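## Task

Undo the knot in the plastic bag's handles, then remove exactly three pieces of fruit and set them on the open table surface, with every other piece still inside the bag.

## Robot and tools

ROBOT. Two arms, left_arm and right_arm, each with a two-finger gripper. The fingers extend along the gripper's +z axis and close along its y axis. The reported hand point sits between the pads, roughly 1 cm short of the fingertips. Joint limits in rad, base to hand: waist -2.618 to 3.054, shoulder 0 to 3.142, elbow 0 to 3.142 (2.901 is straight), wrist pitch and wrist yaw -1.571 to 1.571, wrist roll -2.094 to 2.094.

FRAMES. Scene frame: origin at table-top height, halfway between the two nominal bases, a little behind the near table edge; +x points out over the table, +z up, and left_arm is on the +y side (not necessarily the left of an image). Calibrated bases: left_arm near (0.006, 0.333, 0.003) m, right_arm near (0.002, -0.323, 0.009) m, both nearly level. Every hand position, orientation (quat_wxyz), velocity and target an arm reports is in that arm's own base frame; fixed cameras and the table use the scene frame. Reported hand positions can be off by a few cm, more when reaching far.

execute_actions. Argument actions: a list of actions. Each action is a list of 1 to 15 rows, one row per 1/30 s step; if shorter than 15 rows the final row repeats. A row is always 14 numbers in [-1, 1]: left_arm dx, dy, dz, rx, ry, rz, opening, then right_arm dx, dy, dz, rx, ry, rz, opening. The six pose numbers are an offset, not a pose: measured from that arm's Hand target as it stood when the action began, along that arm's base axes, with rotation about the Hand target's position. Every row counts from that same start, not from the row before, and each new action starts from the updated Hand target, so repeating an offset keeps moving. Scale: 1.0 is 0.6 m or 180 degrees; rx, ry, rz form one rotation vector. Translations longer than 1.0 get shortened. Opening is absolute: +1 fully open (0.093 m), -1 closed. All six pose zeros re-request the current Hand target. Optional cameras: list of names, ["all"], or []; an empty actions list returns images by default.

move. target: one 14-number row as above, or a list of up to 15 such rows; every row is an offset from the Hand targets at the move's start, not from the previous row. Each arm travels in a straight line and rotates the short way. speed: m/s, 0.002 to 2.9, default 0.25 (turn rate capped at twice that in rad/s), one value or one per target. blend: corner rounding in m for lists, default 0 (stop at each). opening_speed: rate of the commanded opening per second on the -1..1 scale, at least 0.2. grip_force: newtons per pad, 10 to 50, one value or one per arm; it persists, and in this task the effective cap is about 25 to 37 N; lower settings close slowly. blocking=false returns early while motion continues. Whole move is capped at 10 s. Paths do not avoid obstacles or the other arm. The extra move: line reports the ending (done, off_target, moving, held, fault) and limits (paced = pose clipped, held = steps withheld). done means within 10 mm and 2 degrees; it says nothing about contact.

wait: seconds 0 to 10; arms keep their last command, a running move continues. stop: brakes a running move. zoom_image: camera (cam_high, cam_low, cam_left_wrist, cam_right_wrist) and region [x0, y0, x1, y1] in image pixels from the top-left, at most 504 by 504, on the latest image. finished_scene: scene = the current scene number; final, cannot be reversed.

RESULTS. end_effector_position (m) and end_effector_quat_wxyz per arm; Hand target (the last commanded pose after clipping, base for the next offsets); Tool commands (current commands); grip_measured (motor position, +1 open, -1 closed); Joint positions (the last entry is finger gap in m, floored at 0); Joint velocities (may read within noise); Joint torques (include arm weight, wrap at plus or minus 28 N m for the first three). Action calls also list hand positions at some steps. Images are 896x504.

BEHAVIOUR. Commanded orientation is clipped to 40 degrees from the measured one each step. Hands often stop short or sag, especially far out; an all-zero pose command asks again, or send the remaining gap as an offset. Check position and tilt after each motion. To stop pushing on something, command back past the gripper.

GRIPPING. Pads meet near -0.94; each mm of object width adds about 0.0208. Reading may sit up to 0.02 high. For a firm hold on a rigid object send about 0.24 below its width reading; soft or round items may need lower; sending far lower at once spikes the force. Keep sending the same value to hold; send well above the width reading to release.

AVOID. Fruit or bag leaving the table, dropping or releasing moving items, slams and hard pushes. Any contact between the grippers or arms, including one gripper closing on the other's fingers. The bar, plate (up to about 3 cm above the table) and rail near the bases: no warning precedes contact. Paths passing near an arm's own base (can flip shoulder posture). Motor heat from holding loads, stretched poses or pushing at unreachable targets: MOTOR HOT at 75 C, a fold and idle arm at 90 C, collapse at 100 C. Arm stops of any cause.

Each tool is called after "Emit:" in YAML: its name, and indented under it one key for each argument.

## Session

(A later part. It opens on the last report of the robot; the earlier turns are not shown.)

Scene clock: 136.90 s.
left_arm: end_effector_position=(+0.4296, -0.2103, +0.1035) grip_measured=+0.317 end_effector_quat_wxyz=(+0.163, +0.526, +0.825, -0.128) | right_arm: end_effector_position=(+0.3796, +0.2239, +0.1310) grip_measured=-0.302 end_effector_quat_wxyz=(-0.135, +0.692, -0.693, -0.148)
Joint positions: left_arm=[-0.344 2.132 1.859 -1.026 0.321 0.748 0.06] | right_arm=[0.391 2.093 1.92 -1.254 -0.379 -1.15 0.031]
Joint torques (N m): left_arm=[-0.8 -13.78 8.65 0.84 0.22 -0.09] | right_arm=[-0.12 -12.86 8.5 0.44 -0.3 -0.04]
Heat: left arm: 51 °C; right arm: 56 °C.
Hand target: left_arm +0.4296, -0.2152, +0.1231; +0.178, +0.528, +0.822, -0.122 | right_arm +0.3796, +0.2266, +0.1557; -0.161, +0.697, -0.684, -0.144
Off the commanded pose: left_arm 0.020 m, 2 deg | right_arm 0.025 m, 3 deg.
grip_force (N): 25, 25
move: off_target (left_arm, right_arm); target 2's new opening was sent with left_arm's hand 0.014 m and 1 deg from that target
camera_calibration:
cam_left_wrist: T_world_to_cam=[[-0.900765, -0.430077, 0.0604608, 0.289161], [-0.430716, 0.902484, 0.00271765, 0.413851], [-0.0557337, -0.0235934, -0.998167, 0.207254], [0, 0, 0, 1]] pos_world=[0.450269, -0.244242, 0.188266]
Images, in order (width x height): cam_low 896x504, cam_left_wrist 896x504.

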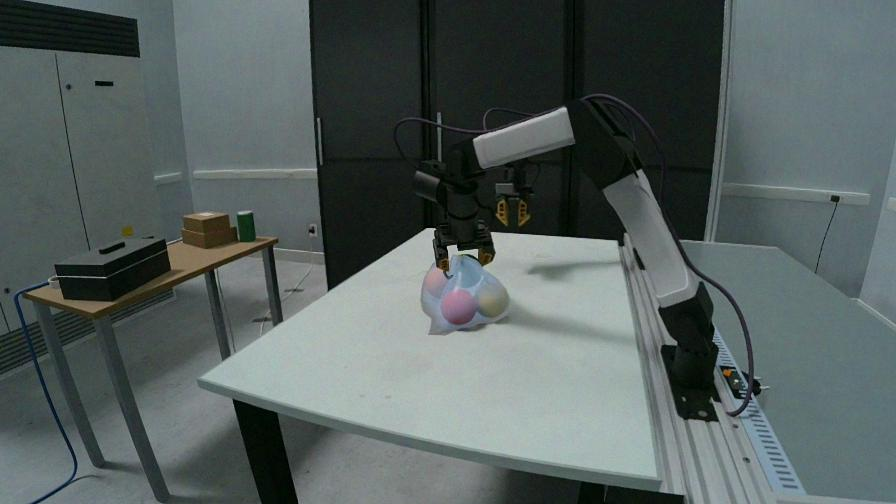

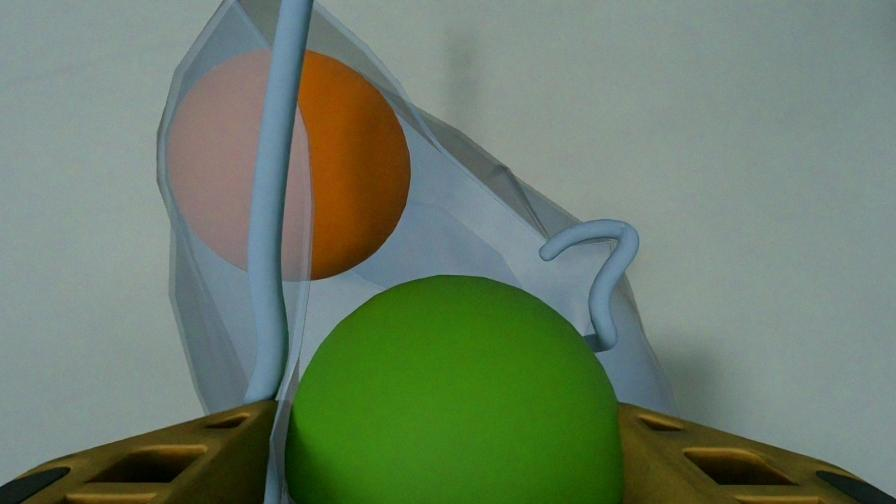

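Emit:
move:
  target: [-0.02,-0.02,0.14,0,0,0,-0.1,0,0,0,0,0,0,-0.3]
  speed: 0.08
  cameras: ["cam_left_wrist","cam_low","cam_high"]

Emit:
zoom_image:
  camera: "cam_low"
  region: [390, 170, 560, 340]

Scene clock: 139.37 s.
left_arm: end_effector_position=(+0.4178, -0.2214, +0.2102) grip_measured=+0.317 end_effector_quat_wxyz=(+0.185, +0.527, +0.820, -0.123) | right_arm: end_effector_position=(+0.3796, +0.2239, +0.1310) grip_measured=-0.302 end_effector_quat_wxyz=(-0.135, +0.692, -0.693, -0.148)
Joint positions: left_arm=[-0.379 2.132 2.278 -1.387 0.309 0.712 0.06] | right_arm=[0.391 2.093 1.92 -1.254 -0.379 -1.15 0.031]
Joint torques (N m): left_arm=[-0.91 -9.48 8.5 0.95 0.22 -0.1] | right_arm=[-0.13 -12.88 8.51 0.41 -0.3 -0.03]
Heat: left arm: 51 °C; right arm: 55 °C.
Hand target: left_arm +0.4177, -0.2273, +0.2071; +0.178, +0.528, +0.821, -0.122 | right_arm +0.3796, +0.2266, +0.1557; -0.161, +0.697, -0.684, -0.144
Off the commanded pose: left_arm 0.007 m, 1 deg | right_arm 0.025 m, 3 deg.
grip_force (N): 25, 25
move: off_target (right_arm)
camera_calibration:
cam_left_wrist: T_world_to_cam=[[-0.90203, -0.430858, 0.0265144, 0.274745], [-0.431535, 0.901594, -0.0301008, 0.425647], [-0.010936, -0.0385937, -0.999195, 0.291083], [0, 0, 0, 1]] pos_world=[0.434693, -0.25415, 0.296377]
Images, in order (width x height): cam_high 896x504, cam_low 896x504, cam_left_wrist 896x504.

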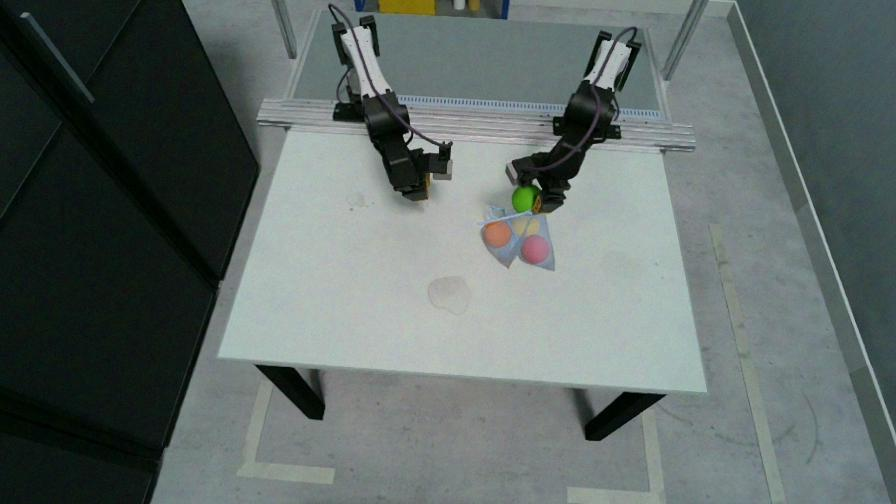

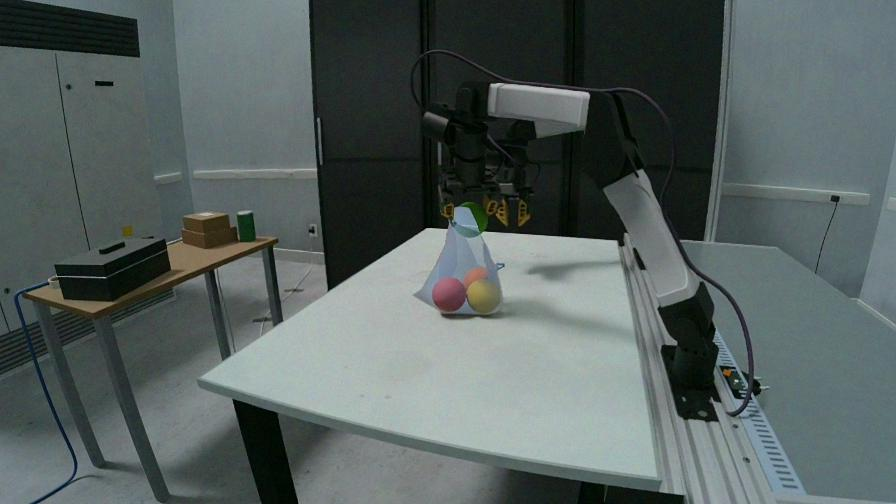

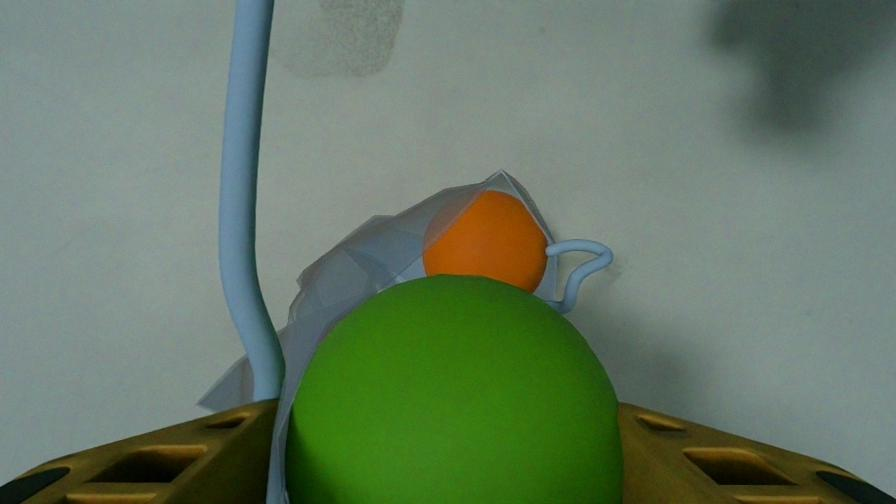

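Scaled by 2.965 from the camera's 896x504 image, which has a finer 1280x720 frame.

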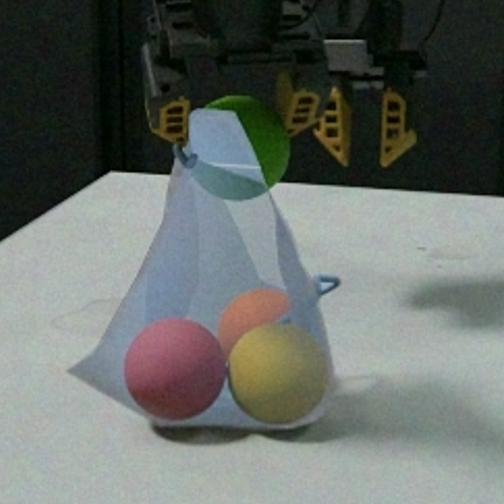

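Emit:
move:
  target:
    - [-0.15,0.1,-0.1,0,0,0,-0.1,0,-0.15,0.05,0,0,0,-0.3]
    - [-0.2,0.14,-0.29,0,0,0,-0.1,0,-0.15,0.05,0,0,0,-0.3]
  speed: 0.1
  cameras: ["all"]

Emit:
zoom_image:
  camera: "cam_low"
  region: [390, 170, 560, 340]

Scene clock: 143.73 s.
left_arm: end_effector_position=(+0.3014, -0.1519, +0.0511) grip_measured=+0.317 end_effector_quat_wxyz=(+0.196, +0.525, +0.817, -0.138) | right_arm: end_effector_position=(+0.3812, +0.1334, +0.1627) grip_measured=-0.302 end_effector_quat_wxyz=(-0.137, +0.691, -0.693, -0.153)
Joint positions: left_arm=[-0.284 1.615 0.939 -0.579 0.373 0.798 0.06] | right_arm=[0.169 2.034 1.958 -1.444 -0.411 -1.387 0.031]
Joint torques (N m): left_arm=[0.61 -5.11 3.29 1.26 -0.08 0.15] | right_arm=[0.12 -12.22 8.2 0.22 -0.33 -0.05]
Heat: left arm: 50 °C; right arm: 54 °C.
Hand target: left_arm +0.2976, -0.1432, +0.0331; +0.178, +0.528, +0.822, -0.122 | right_arm +0.3796, +0.1367, +0.1858; -0.161, +0.697, -0.684, -0.144
Off the commanded pose: left_arm 0.020 m, 3 deg | right_arm 0.023 m, 3 deg.
grip_force (N): 25, 25
move: off_target (left_arm, right_arm)
camera_calibration:
cam_left_wrist: T_world_to_cam=[[-0.903434, -0.42678, 0.0408132, 0.204186], [-0.42863, 0.901158, -0.0647318, 0.308799], [-0.00915286, -0.0759746, -0.997068, 0.1272], [0, 0, 0, 1]] pos_world=[0.317994, -0.18147, 0.138483]
cam_right_wrist: T_world_to_cam=[[0.999932, 0.00611344, 0.00991456, -0.388035], [0.00576408, -0.999375, 0.0348908, 0.164978], [0.0101217, -0.0348313, -0.999342, 0.25287], [0, 0, 0, 1]] pos_world=[0.384498, 0.176054, 0.250794]

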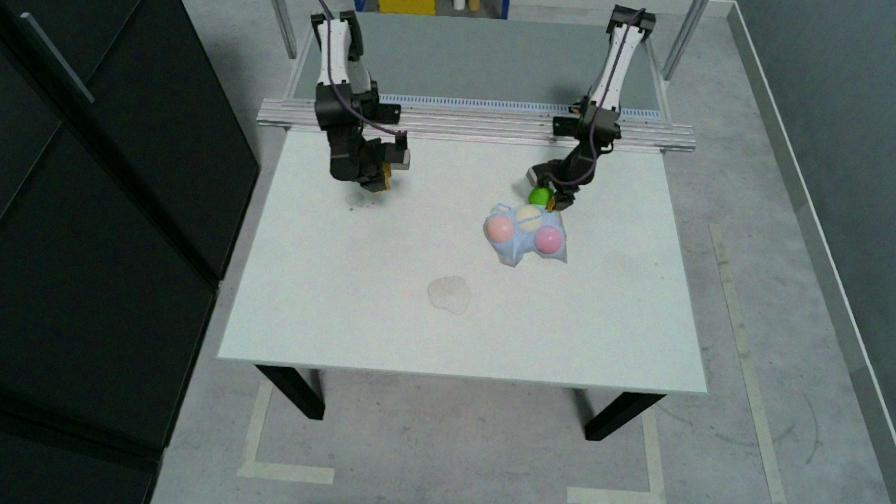

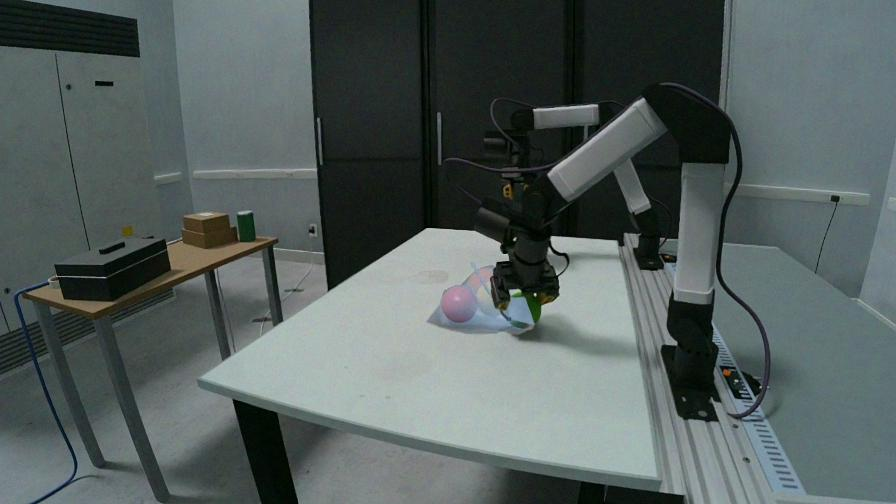

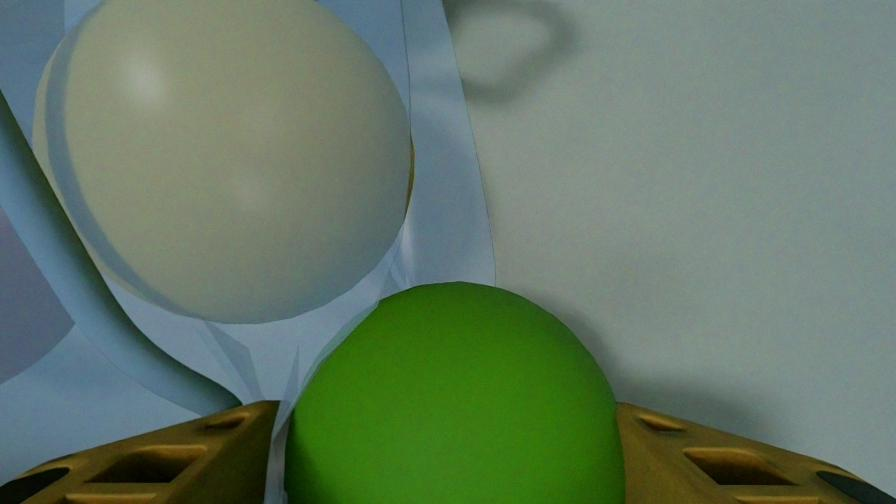

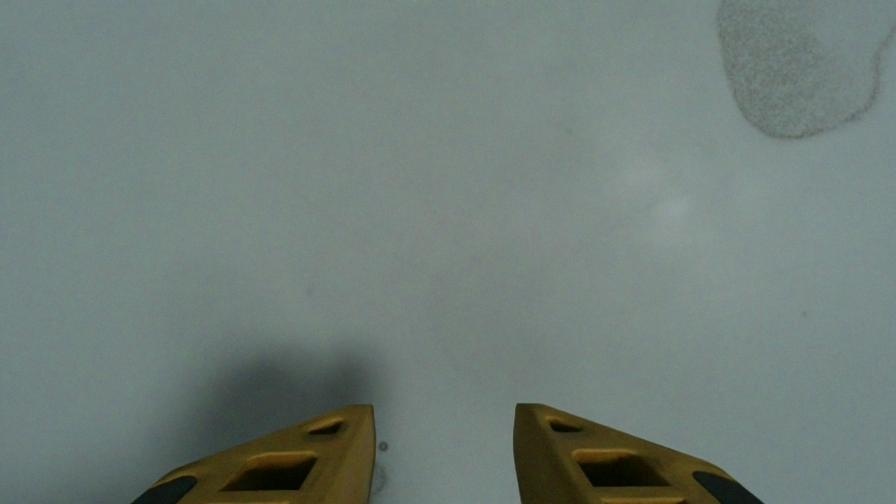

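Scaled by 2.965 from the camera's 896x504 image, which has a finer 1280x720 frame.

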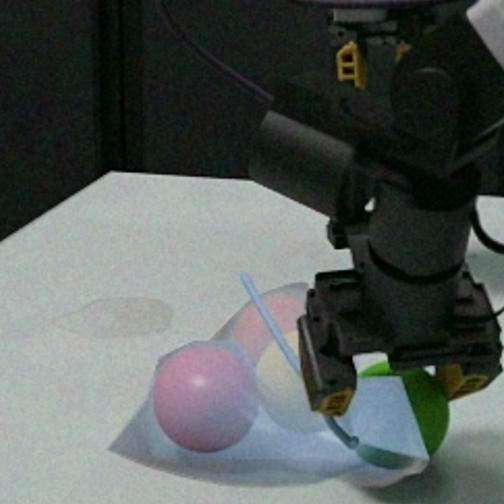

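Emit:
move:
  target:
    - [0,0,-0.01,0,0,0,-0.1,0,-0.1,0,0,0,0,0.7]
    - [0,0,-0.01,0,0,0,0.65,0,-0.1,0,0,0,0,0.7]
    - [0.0,0.04,0.16,0,0,0,0.65,0,-0.1,0,0,0,0,0.7]
    - [-0.02,0.2,0.24,0,0,0,0.65,0,-0.1,0,0,0,0,0.7]
  speed: 0.12
  opening_speed: 0.6
  cameras: ["cam_high","cam_low","cam_left_wrist"]

Emit:
zoom_image:
  camera: "cam_high"
  region: [440, 160, 600, 290]

Emit:
zoom_image:
  camera: "cam_low"
  region: [410, 230, 580, 350]

Scene clock: 151.43 s.
left_arm: end_effector_position=(+0.2852, -0.0223, +0.1704) grip_measured=+0.648 end_effector_quat_wxyz=(+0.172, +0.524, +0.825, -0.119) | right_arm: end_effector_position=(+0.3808, +0.0726, +0.1649) grip_measured=+0.698 end_effector_quat_wxyz=(-0.140, +0.690, -0.693, -0.155)
Joint positions: left_arm=[0.158 1.504 1.346 -1.306 0.409 1.268 0.076] | right_arm=[0.01 2.029 1.958 -1.517 -0.421 -1.56 0.079]
Joint torques (N m): left_arm=[0.54 -5.81 8.16 0.4 0.53 0.11] | right_arm=[0.12 -11.73 8.21 0.05 -0.34 -0.01]
Heat: left arm: 47 °C; right arm: 51 °C.
Hand target: left_arm +0.2856, -0.0232, +0.1772; +0.178, +0.528, +0.822, -0.122 | right_arm +0.3795, +0.0767, +0.1858; -0.161, +0.697, -0.684, -0.144
Off the commanded pose: left_arm 0.007 m, 1 deg | right_arm 0.021 m, 3 deg.
grip_force (N): 25, 25
move: off_target (right_arm); target 2's new opening was sent with left_arm's hand 0.026 m and 4 deg from that target
camera_calibration:
cam_left_wrist: T_world_to_cam=[[-0.897849, -0.438807, 0.0362768, 0.23894], [-0.439213, 0.898376, -0.00365021, 0.185283], [-0.0309885, -0.0192106, -0.999335, 0.263737], [0, 0, 0, 1]] pos_world=[0.304084, -0.0565382, 0.25557]
Images, in order (width x height): cam_high 896x504, cam_low 896x504, cam_left_wrist 896x504.

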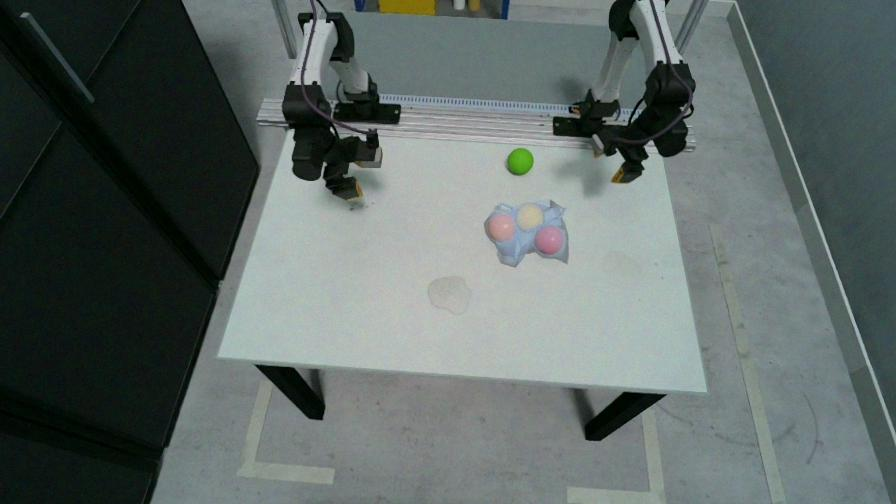

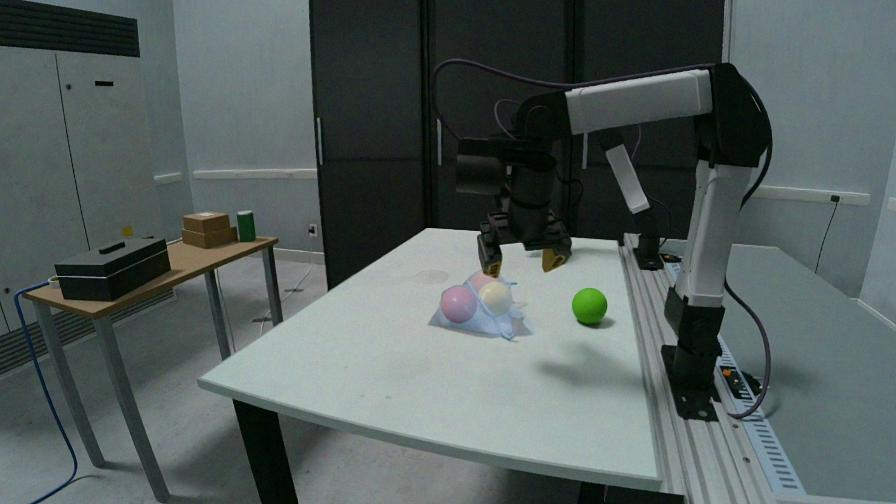

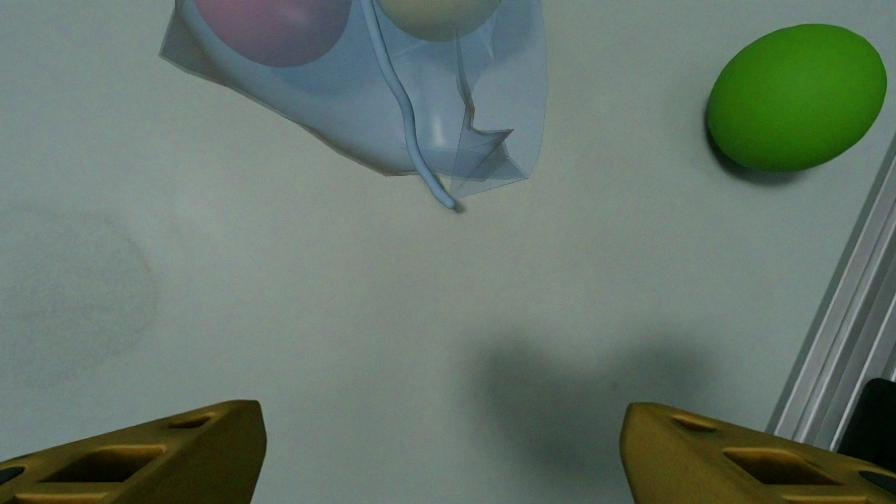

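Scaled by 3.150 from the camera's 896x504 image, which has a finer 1280x720 frame.

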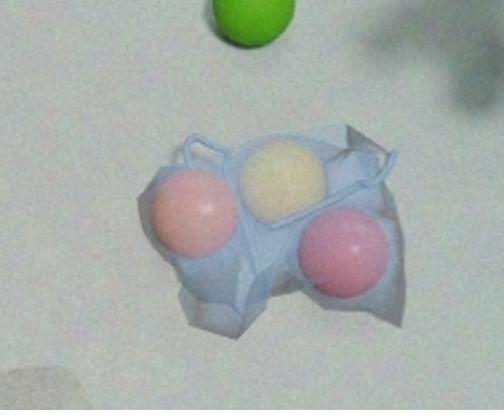

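Scaled by 2.965 from the camera's 896x504 image, which has a finer 1280x720 frame.

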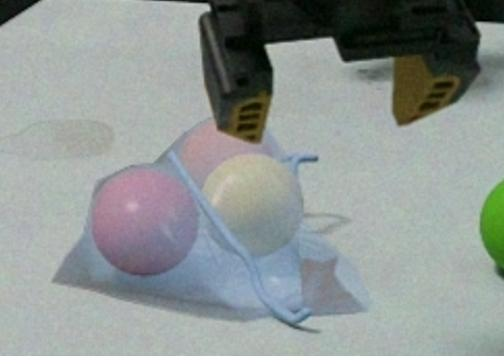

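Emit:
move:
  target: [0.04,-0.05,-0.08,0,0,0,-0.42,0,0,0,0,0,0,0.7]
  cameras: ["cam_left_wrist","cam_high"]

Emit:
zoom_image:
  camera: "cam_left_wrist"
  region: [200, 0, 700, 420]

Scene clock: 156.23 s.
left_arm: end_effector_position=(+0.3100, -0.0508, +0.1351) grip_measured=-0.418 end_effector_quat_wxyz=(+0.183, +0.529, +0.820, -0.119) | right_arm: end_effector_position=(+0.3808, +0.0726, +0.1649) grip_measured=+0.698 end_effector_quat_wxyz=(-0.140, +0.690, -0.693, -0.155)
Joint positions: left_arm=[0.053 1.56 1.252 -1.095 0.409 1.164 0.025] | right_arm=[0.01 2.029 1.958 -1.517 -0.421 -1.56 0.079]
Joint torques (N m): left_arm=[-0.49 -5.86 5.15 0.88 0.37 -0.11] | right_arm=[0.28 -11.66 8.25 0.05 -0.32 -0.04]
Heat: left arm: 45 °C; right arm: 50 °C.
Hand target: left_arm +0.3095, -0.0533, +0.1292; +0.178, +0.528, +0.822, -0.122 | right_arm +0.3795, +0.0767, +0.1858; -0.161, +0.697, -0.684, -0.144
Off the commanded pose: left_arm 0.006 m, 1 deg | right_arm 0.021 m, 3 deg.
grip_force (N): 25, 25
move: off_target (right_arm)
camera_calibration:
cam_left_wrist: T_world_to_cam=[[-0.903545, -0.427932, 0.021933, 0.254284], [-0.428373, 0.90332, -0.0225697, 0.221035], [-0.0101543, -0.0297883, -0.999505, 0.221674], [0, 0, 0, 1]] pos_world=[0.326693, -0.0842461, 0.220976]
Images, in order (width x height): cam_high 896x504, cam_left_wrist 896x504.

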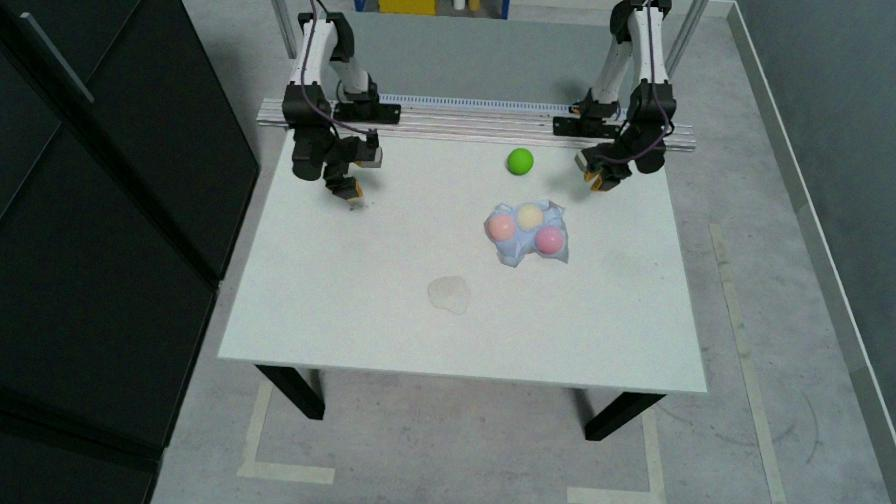

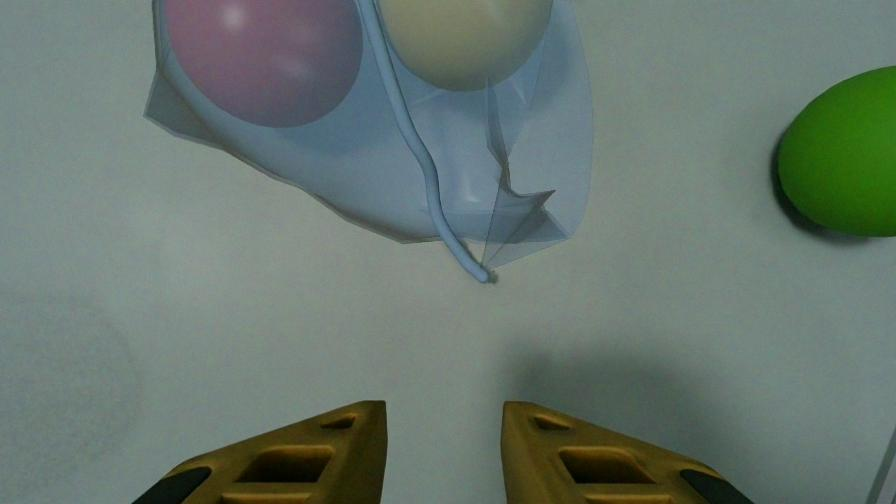

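Scaled by 1.008 from the camera's 896x504 image, which has a finer 1280x720 frame.

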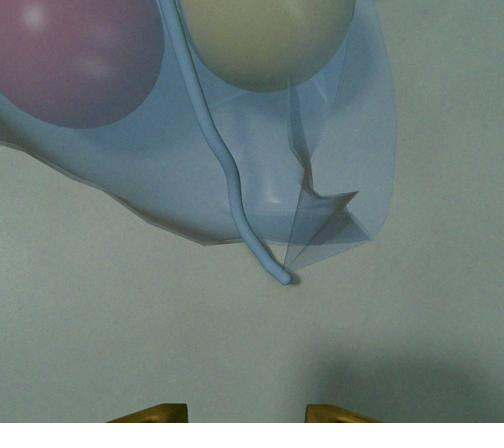

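Emit:
move:
  target: [-0.012,-0.063,-0.206,0,0,0,-0.42,0,0,0,0,0,0,0.7]
  speed: 0.15
  cameras: ["cam_left_wrist","cam_high"]

Scene clock: 160.73 s.
left_arm: end_effector_position=(+0.3081, -0.0895, +0.0154) grip_measured=-0.419 end_effector_quat_wxyz=(+0.190, +0.529, +0.818, -0.121) | right_arm: end_effector_position=(+0.3808, +0.0726, +0.1649) grip_measured=+0.698 end_effector_quat_wxyz=(-0.140, +0.690, -0.693, -0.155)
Joint positions: left_arm=[-0.081 1.681 0.866 -0.52 0.393 1.02 0.025] | right_arm=[0.01 2.029 1.958 -1.517 -0.421 -1.56 0.079]
Joint velocities: left_arm=[within noise] | right_arm=[-0.007 0.007 0.007 0.022 0.081 -0.154 -0.001]
Joint torques (N m): left_arm=[-0.73 -5.65 3.95 1.05 0.24 -0.11] | right_arm=[0.28 -11.75 8.18 0.07 -0.32 -0.03]
Heat: left arm: 44 °C; right arm: 49 °C.
Hand target: left_arm +0.3024, -0.0910, +0.0056; +0.178, +0.528, +0.822, -0.122 | right_arm +0.3795, +0.0767, +0.1858; -0.161, +0.697, -0.684, -0.144
Off the commanded pose: left_arm 0.011 m, 2 deg | right_arm 0.021 m, 3 deg.
grip_force (N): 25, 25
move: off_target (left_arm, right_arm)
camera_calibration:
cam_left_wrist: T_world_to_cam=[[-0.903681, -0.427886, 0.0165743, 0.238747], [-0.428206, 0.902925, -0.0369483, 0.25275], [0.00084436, -0.0404867, -0.99918, 0.0964768], [0, 0, 0, 1]] pos_world=[0.323899, -0.122152, 0.101779]
Images, in order (width x height): cam_high 896x504, cam_left_wrist 896x504.

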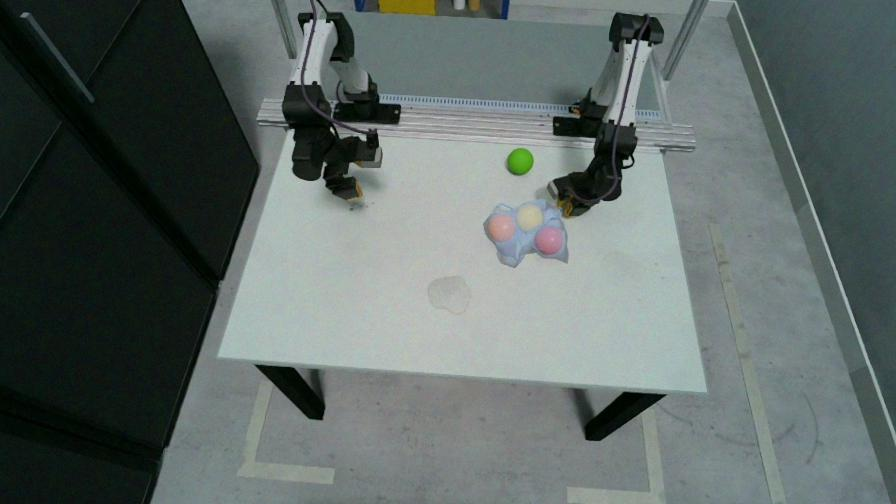

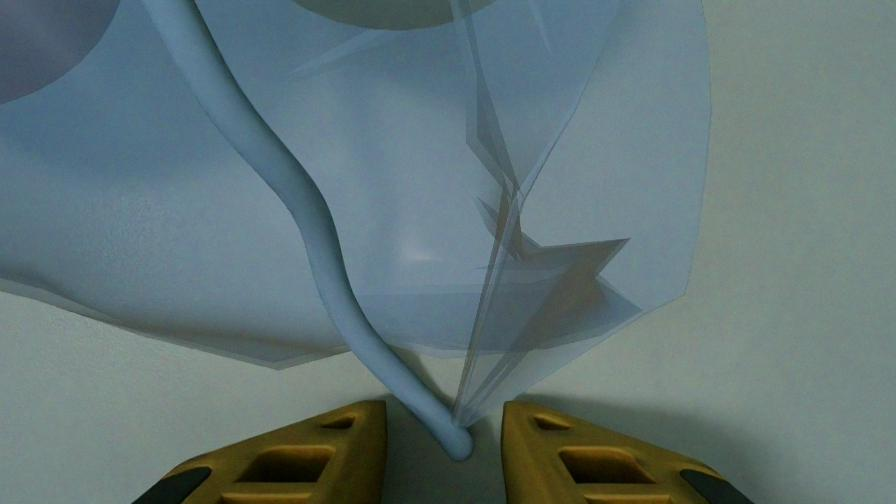

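Emit:
move:
  target:
    - [-0.003,-0.005,-0.006,0,0,0,-0.42,0,0,0,0,0,0,0.7]
    - [-0.003,-0.005,-0.006,0,0,0,-1,0,0,0,0,0,0,0.7]
    - [-0.003,-0.005,0.32,0,0,0,-1,0,0,0,0,0,0,0.7]
  speed: 0.1
  grip_force: [50,25]
  cameras: ["all"]

Scene clock: 165.10 s.
left_arm: end_effector_position=(+0.3030, -0.0919, +0.1906) grip_measured=-0.958 end_effector_quat_wxyz=(+0.179, +0.527, +0.821, -0.126) | right_arm: end_effector_position=(+0.3808, +0.0726, +0.1649) grip_measured=+0.698 end_effector_quat_wxyz=(-0.140, +0.690, -0.693, -0.155)
Joint positions: left_arm=[-0.092 1.54 1.45 -1.267 0.388 1.006 0] | right_arm=[0.01 2.029 1.958 -1.517 -0.421 -1.56 0.079]
Joint torques (N m): left_arm=[-0.69 -6.9 8.27 0.63 0.27 -0.09] | right_arm=[0.23 -11.64 8.28 0.08 -0.34 -0.03]
Heat: left arm: 43 °C; right arm: 48 °C.
Hand target: left_arm +0.3006, -0.0940, +0.1976; +0.178, +0.528, +0.822, -0.122 | right_arm +0.3795, +0.0767, +0.1858; -0.161, +0.697, -0.684, -0.144
Off the commanded pose: left_arm 0.008 m, 0 deg | right_arm 0.021 m, 3 deg.
grip_force (N): 50, 25
move: off_target (right_arm); target 2's new opening was sent with left_arm's hand 0.014 m and 1 deg from that target
camera_calibration:
cam_left_wrist: T_world_to_cam=[[-0.901914, -0.430212, 0.0383241, 0.225288], [-0.431184, 0.901998, -0.0219194, 0.257118], [-0.0251382, -0.0362941, -0.999025, 0.279644], [0, 0, 0, 1]] pos_world=[0.321086, -0.124849, 0.276374]
cam_right_wrist: T_world_to_cam=[[0.999915, 0.00514933, 0.0119697, -0.387483], [0.00482571, -0.999626, 0.0269107, 0.105814], [0.0121038, -0.0268506, -0.999566, 0.251723], [0, 0, 0, 1]] pos_world=[0.383892, 0.114529, 0.253404]

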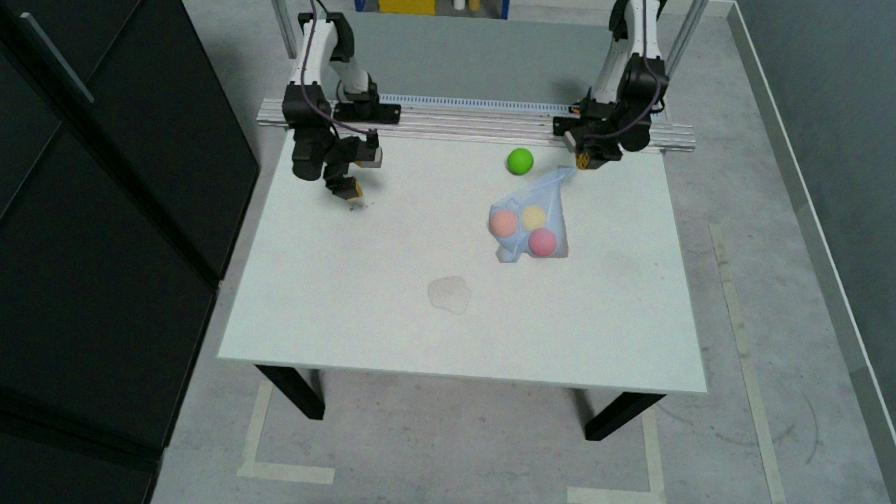

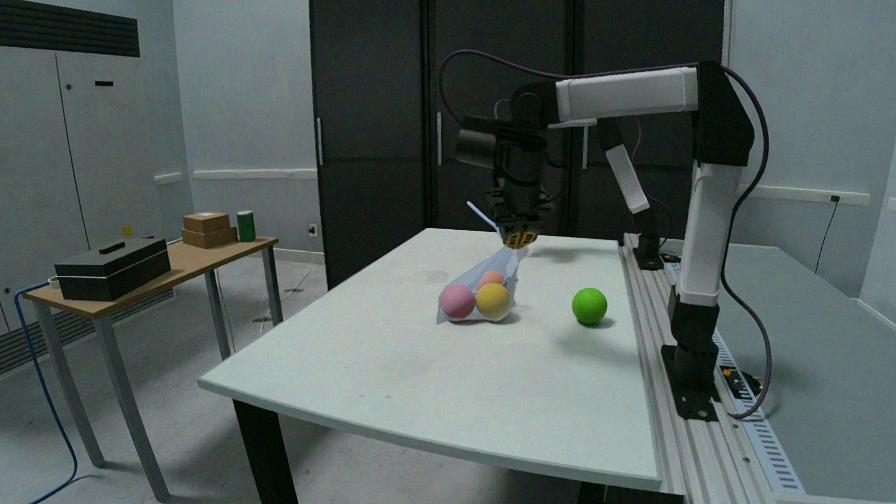

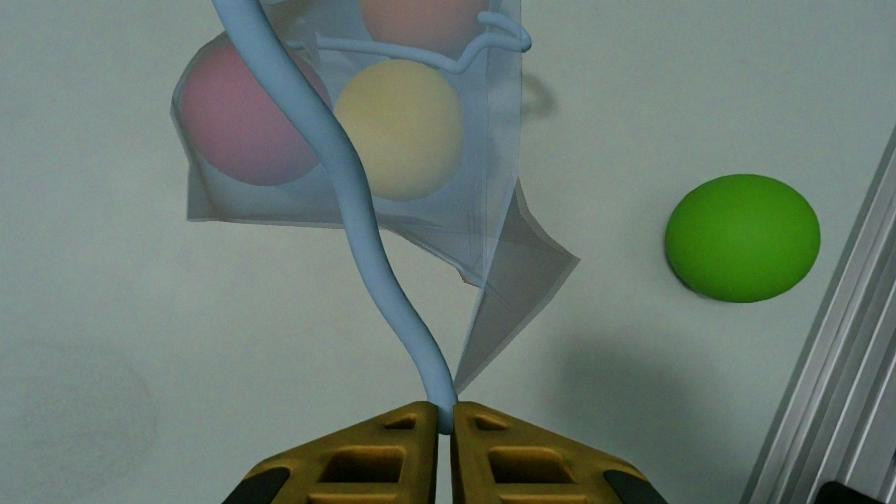

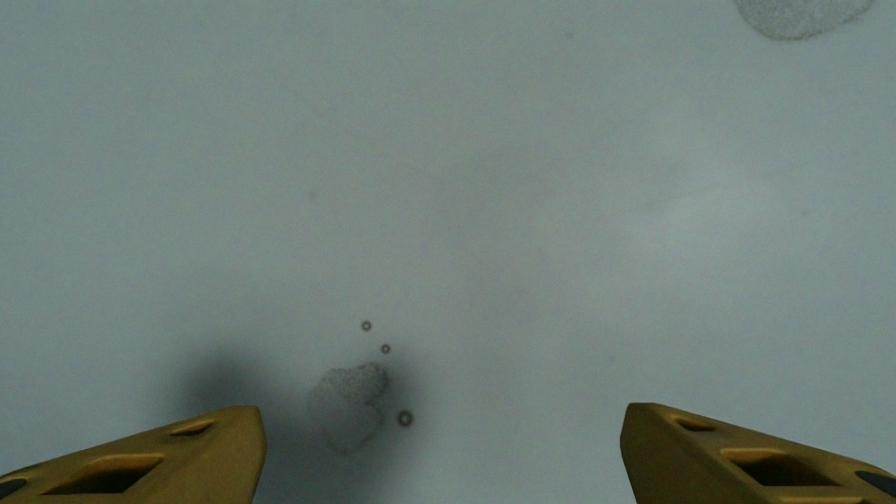

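Emit:
move:
  target: [0,0,0,0,0,0,-1,-0.06,0.32,0,0,0,0,0.7]
  cameras: ["cam_right_wrist","cam_low"]

Emit:
zoom_image:
  camera: "cam_low"
  region: [400, 180, 640, 350]

Scene clock: 167.67 s.
left_arm: end_effector_position=(+0.3029, -0.0919, +0.1905) grip_measured=-0.958 end_effector_quat_wxyz=(+0.178, +0.527, +0.822, -0.126) | right_arm: end_effector_position=(+0.3345, +0.2638, +0.1848) grip_measured=+0.698 end_effector_quat_wxyz=(-0.150, +0.697, -0.684, -0.152)
Joint positions: left_arm=[-0.092 1.54 1.45 -1.267 0.388 1.006 0] | right_arm=[0.523 1.98 1.958 -1.329 -0.373 -1.025 0.079]
Joint torques (N m): left_arm=[-0.68 -6.83 8.24 0.62 0.27 -0.09] | right_arm=[0.02 -7.25 8.51 0.9 -0.09 0.12]
Heat: left arm: 43 °C; right arm: 48 °C.
Hand target: left_arm +0.3007, -0.0940, +0.1976; +0.178, +0.528, +0.822, -0.122 | right_arm +0.3435, +0.2686, +0.1856; -0.161, +0.697, -0.684, -0.144
Off the commanded pose: left_arm 0.008 m, 0 deg | right_arm 0.010 m, 2 deg.
grip_force (N): 50, 25
move: done
camera_calibration:
cam_right_wrist: T_world_to_cam=[[0.99912, 0.0235004, 0.0347361, -0.35119], [0.0228804, -0.999574, 0.0181379, 0.292283], [0.0351475, -0.0173272, -0.999232, 0.266963], [0, 0, 0, 1]] pos_world=[0.33481, 0.305037, 0.273655]
Images, in order (width x height): cam_low 896x504, cam_right_wrist 896x504.

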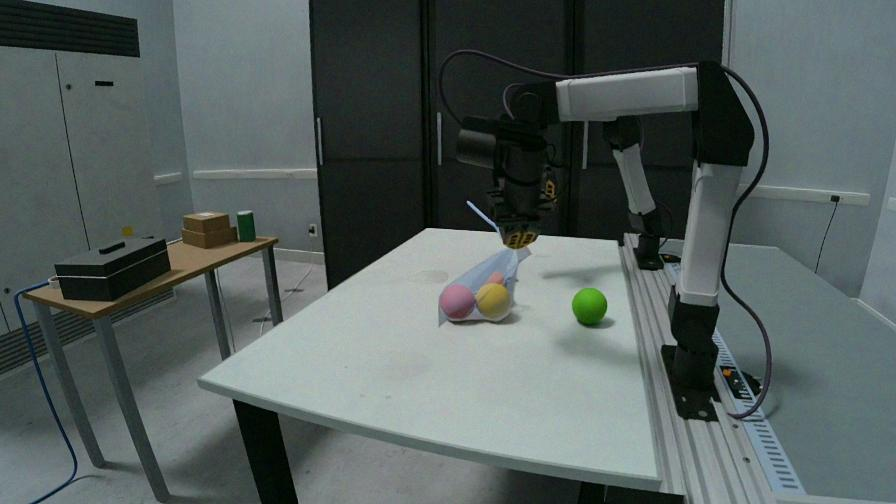

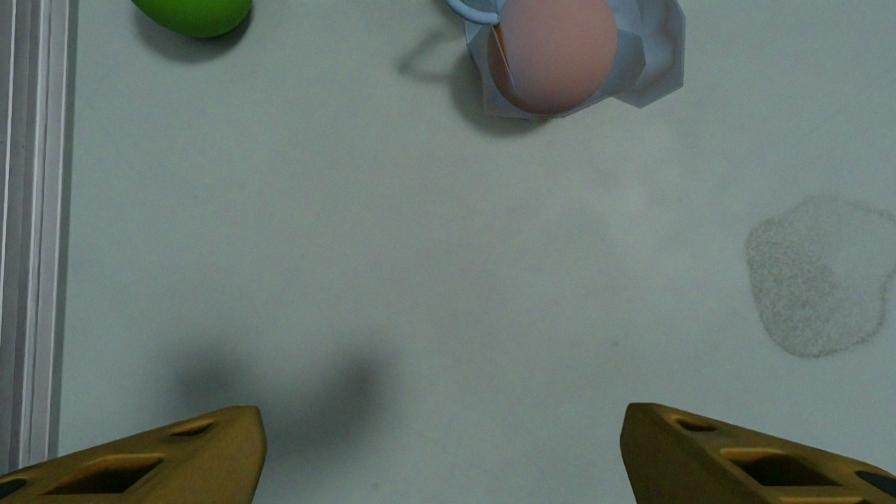

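Scaled by 2.100 from the camera's 896x504 image, which has a finer 1280x720 frame.

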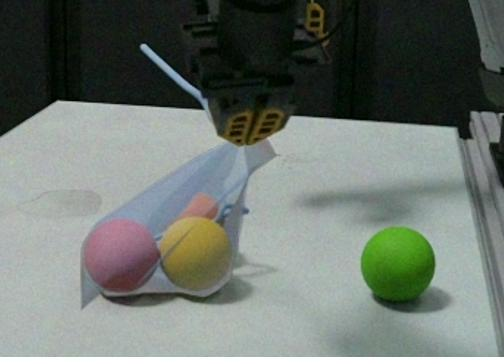

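Emit:
move:
  target:
    - [0.06,-0.07,0.02,0,0,0,-1,-0.05,-0.36,0.05,0,0,0,0.7]
    - [0.18,-0.30,0.02,0,0,0,-1,-0.05,-0.36,0.05,0,0,0,0.7]
  blend: 0.03
  cameras: ["all"]

Emit:
zoom_image:
  camera: "cam_low"
  region: [400, 180, 640, 350]

Scene clock: 171.37 s.
left_arm: end_effector_position=(+0.4083, -0.2723, +0.2155) grip_measured=-0.958 end_effector_quat_wxyz=(+0.189, +0.531, +0.817, -0.125) | right_arm: end_effector_position=(+0.3224, +0.0493, +0.2073) grip_measured=+0.698 end_effector_quat_wxyz=(-0.167, +0.690, -0.692, -0.129)
Joint positions: left_arm=[-0.494 2.204 2.412 -1.41 0.277 0.606 0] | right_arm=[-0.062 1.75 1.756 -1.546 -0.424 -1.625 0.079]
Joint torques (N m): left_arm=[-0.25 -9.84 8.14 0.97 0.13 -0.12] | right_arm=[0.01 -9.28 4.93 0.15 -0.34 -0.02]
Heat: left arm: 42 °C; right arm: 47 °C.
Hand target: left_arm +0.4086, -0.2740, +0.2097; +0.178, +0.528, +0.821, -0.122 | right_arm +0.3135, +0.0527, +0.2156; -0.161, +0.697, -0.684, -0.144
Off the commanded pose: left_arm 0.006 m, 1 deg | right_arm 0.013 m, 2 deg.
joint sent to its limit (right arm) — joint 4 (wrist pitch), lower limit. The joint targets still meet the commanded pose.
grip_force (N): 50, 25
move: off_target (right_arm)
camera_calibration:
cam_left_wrist: T_world_to_cam=[[-0.906126, -0.422269, 0.0249871, 0.248538], [-0.422967, 0.905278, -0.0396286, 0.467131], [-0.00588639, -0.0464772, -0.998902, 0.289996], [0, 0, 0, 1]] pos_world=[0.424495, -0.304456, 0.301979]
cam_right_wrist: T_world_to_cam=[[0.996205, -0.00850371, 0.0866188, -0.34311], [-0.0108238, -0.999594, 0.0263504, 0.0868273], [0.0863596, -0.0271879, -0.995893, 0.26952], [0, 0, 0, 1]] pos_world=[0.319472, 0.091202, 0.295845]

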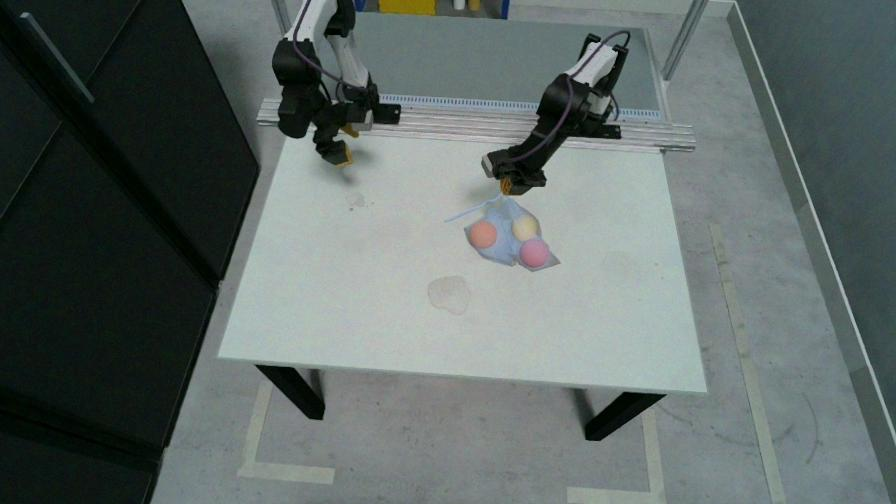

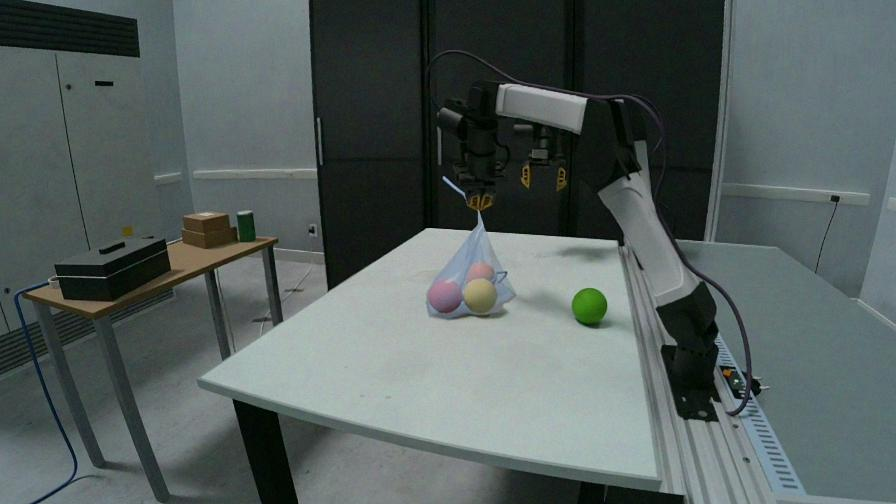

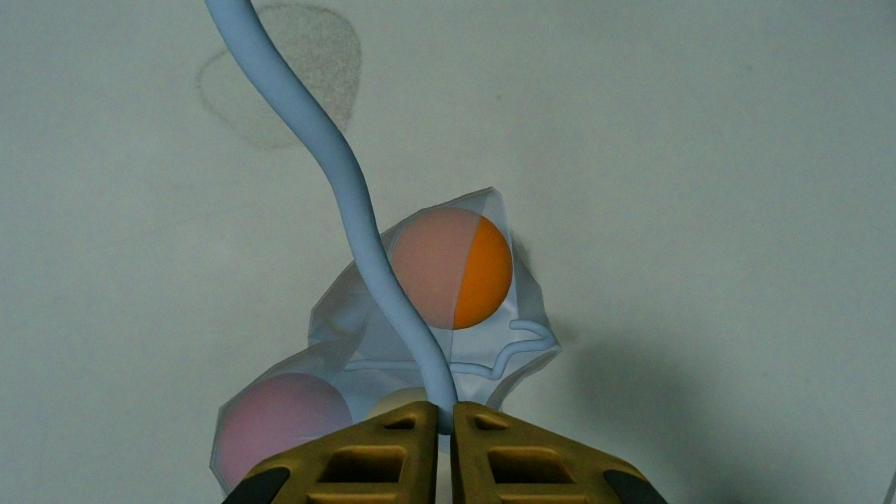

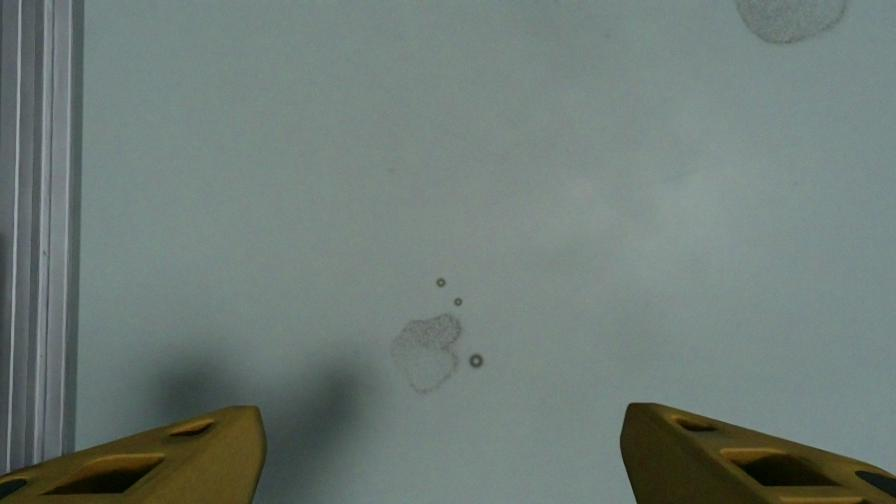

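Scaled by 2.100 from the camera's 896x504 image, which has a finer 1280x720 frame.

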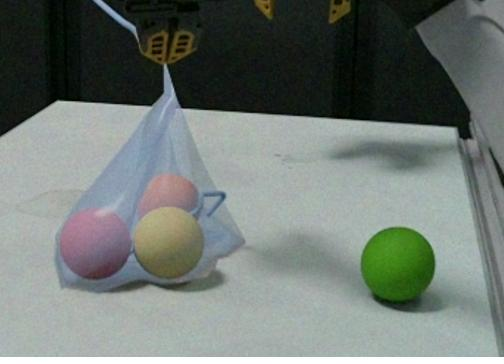

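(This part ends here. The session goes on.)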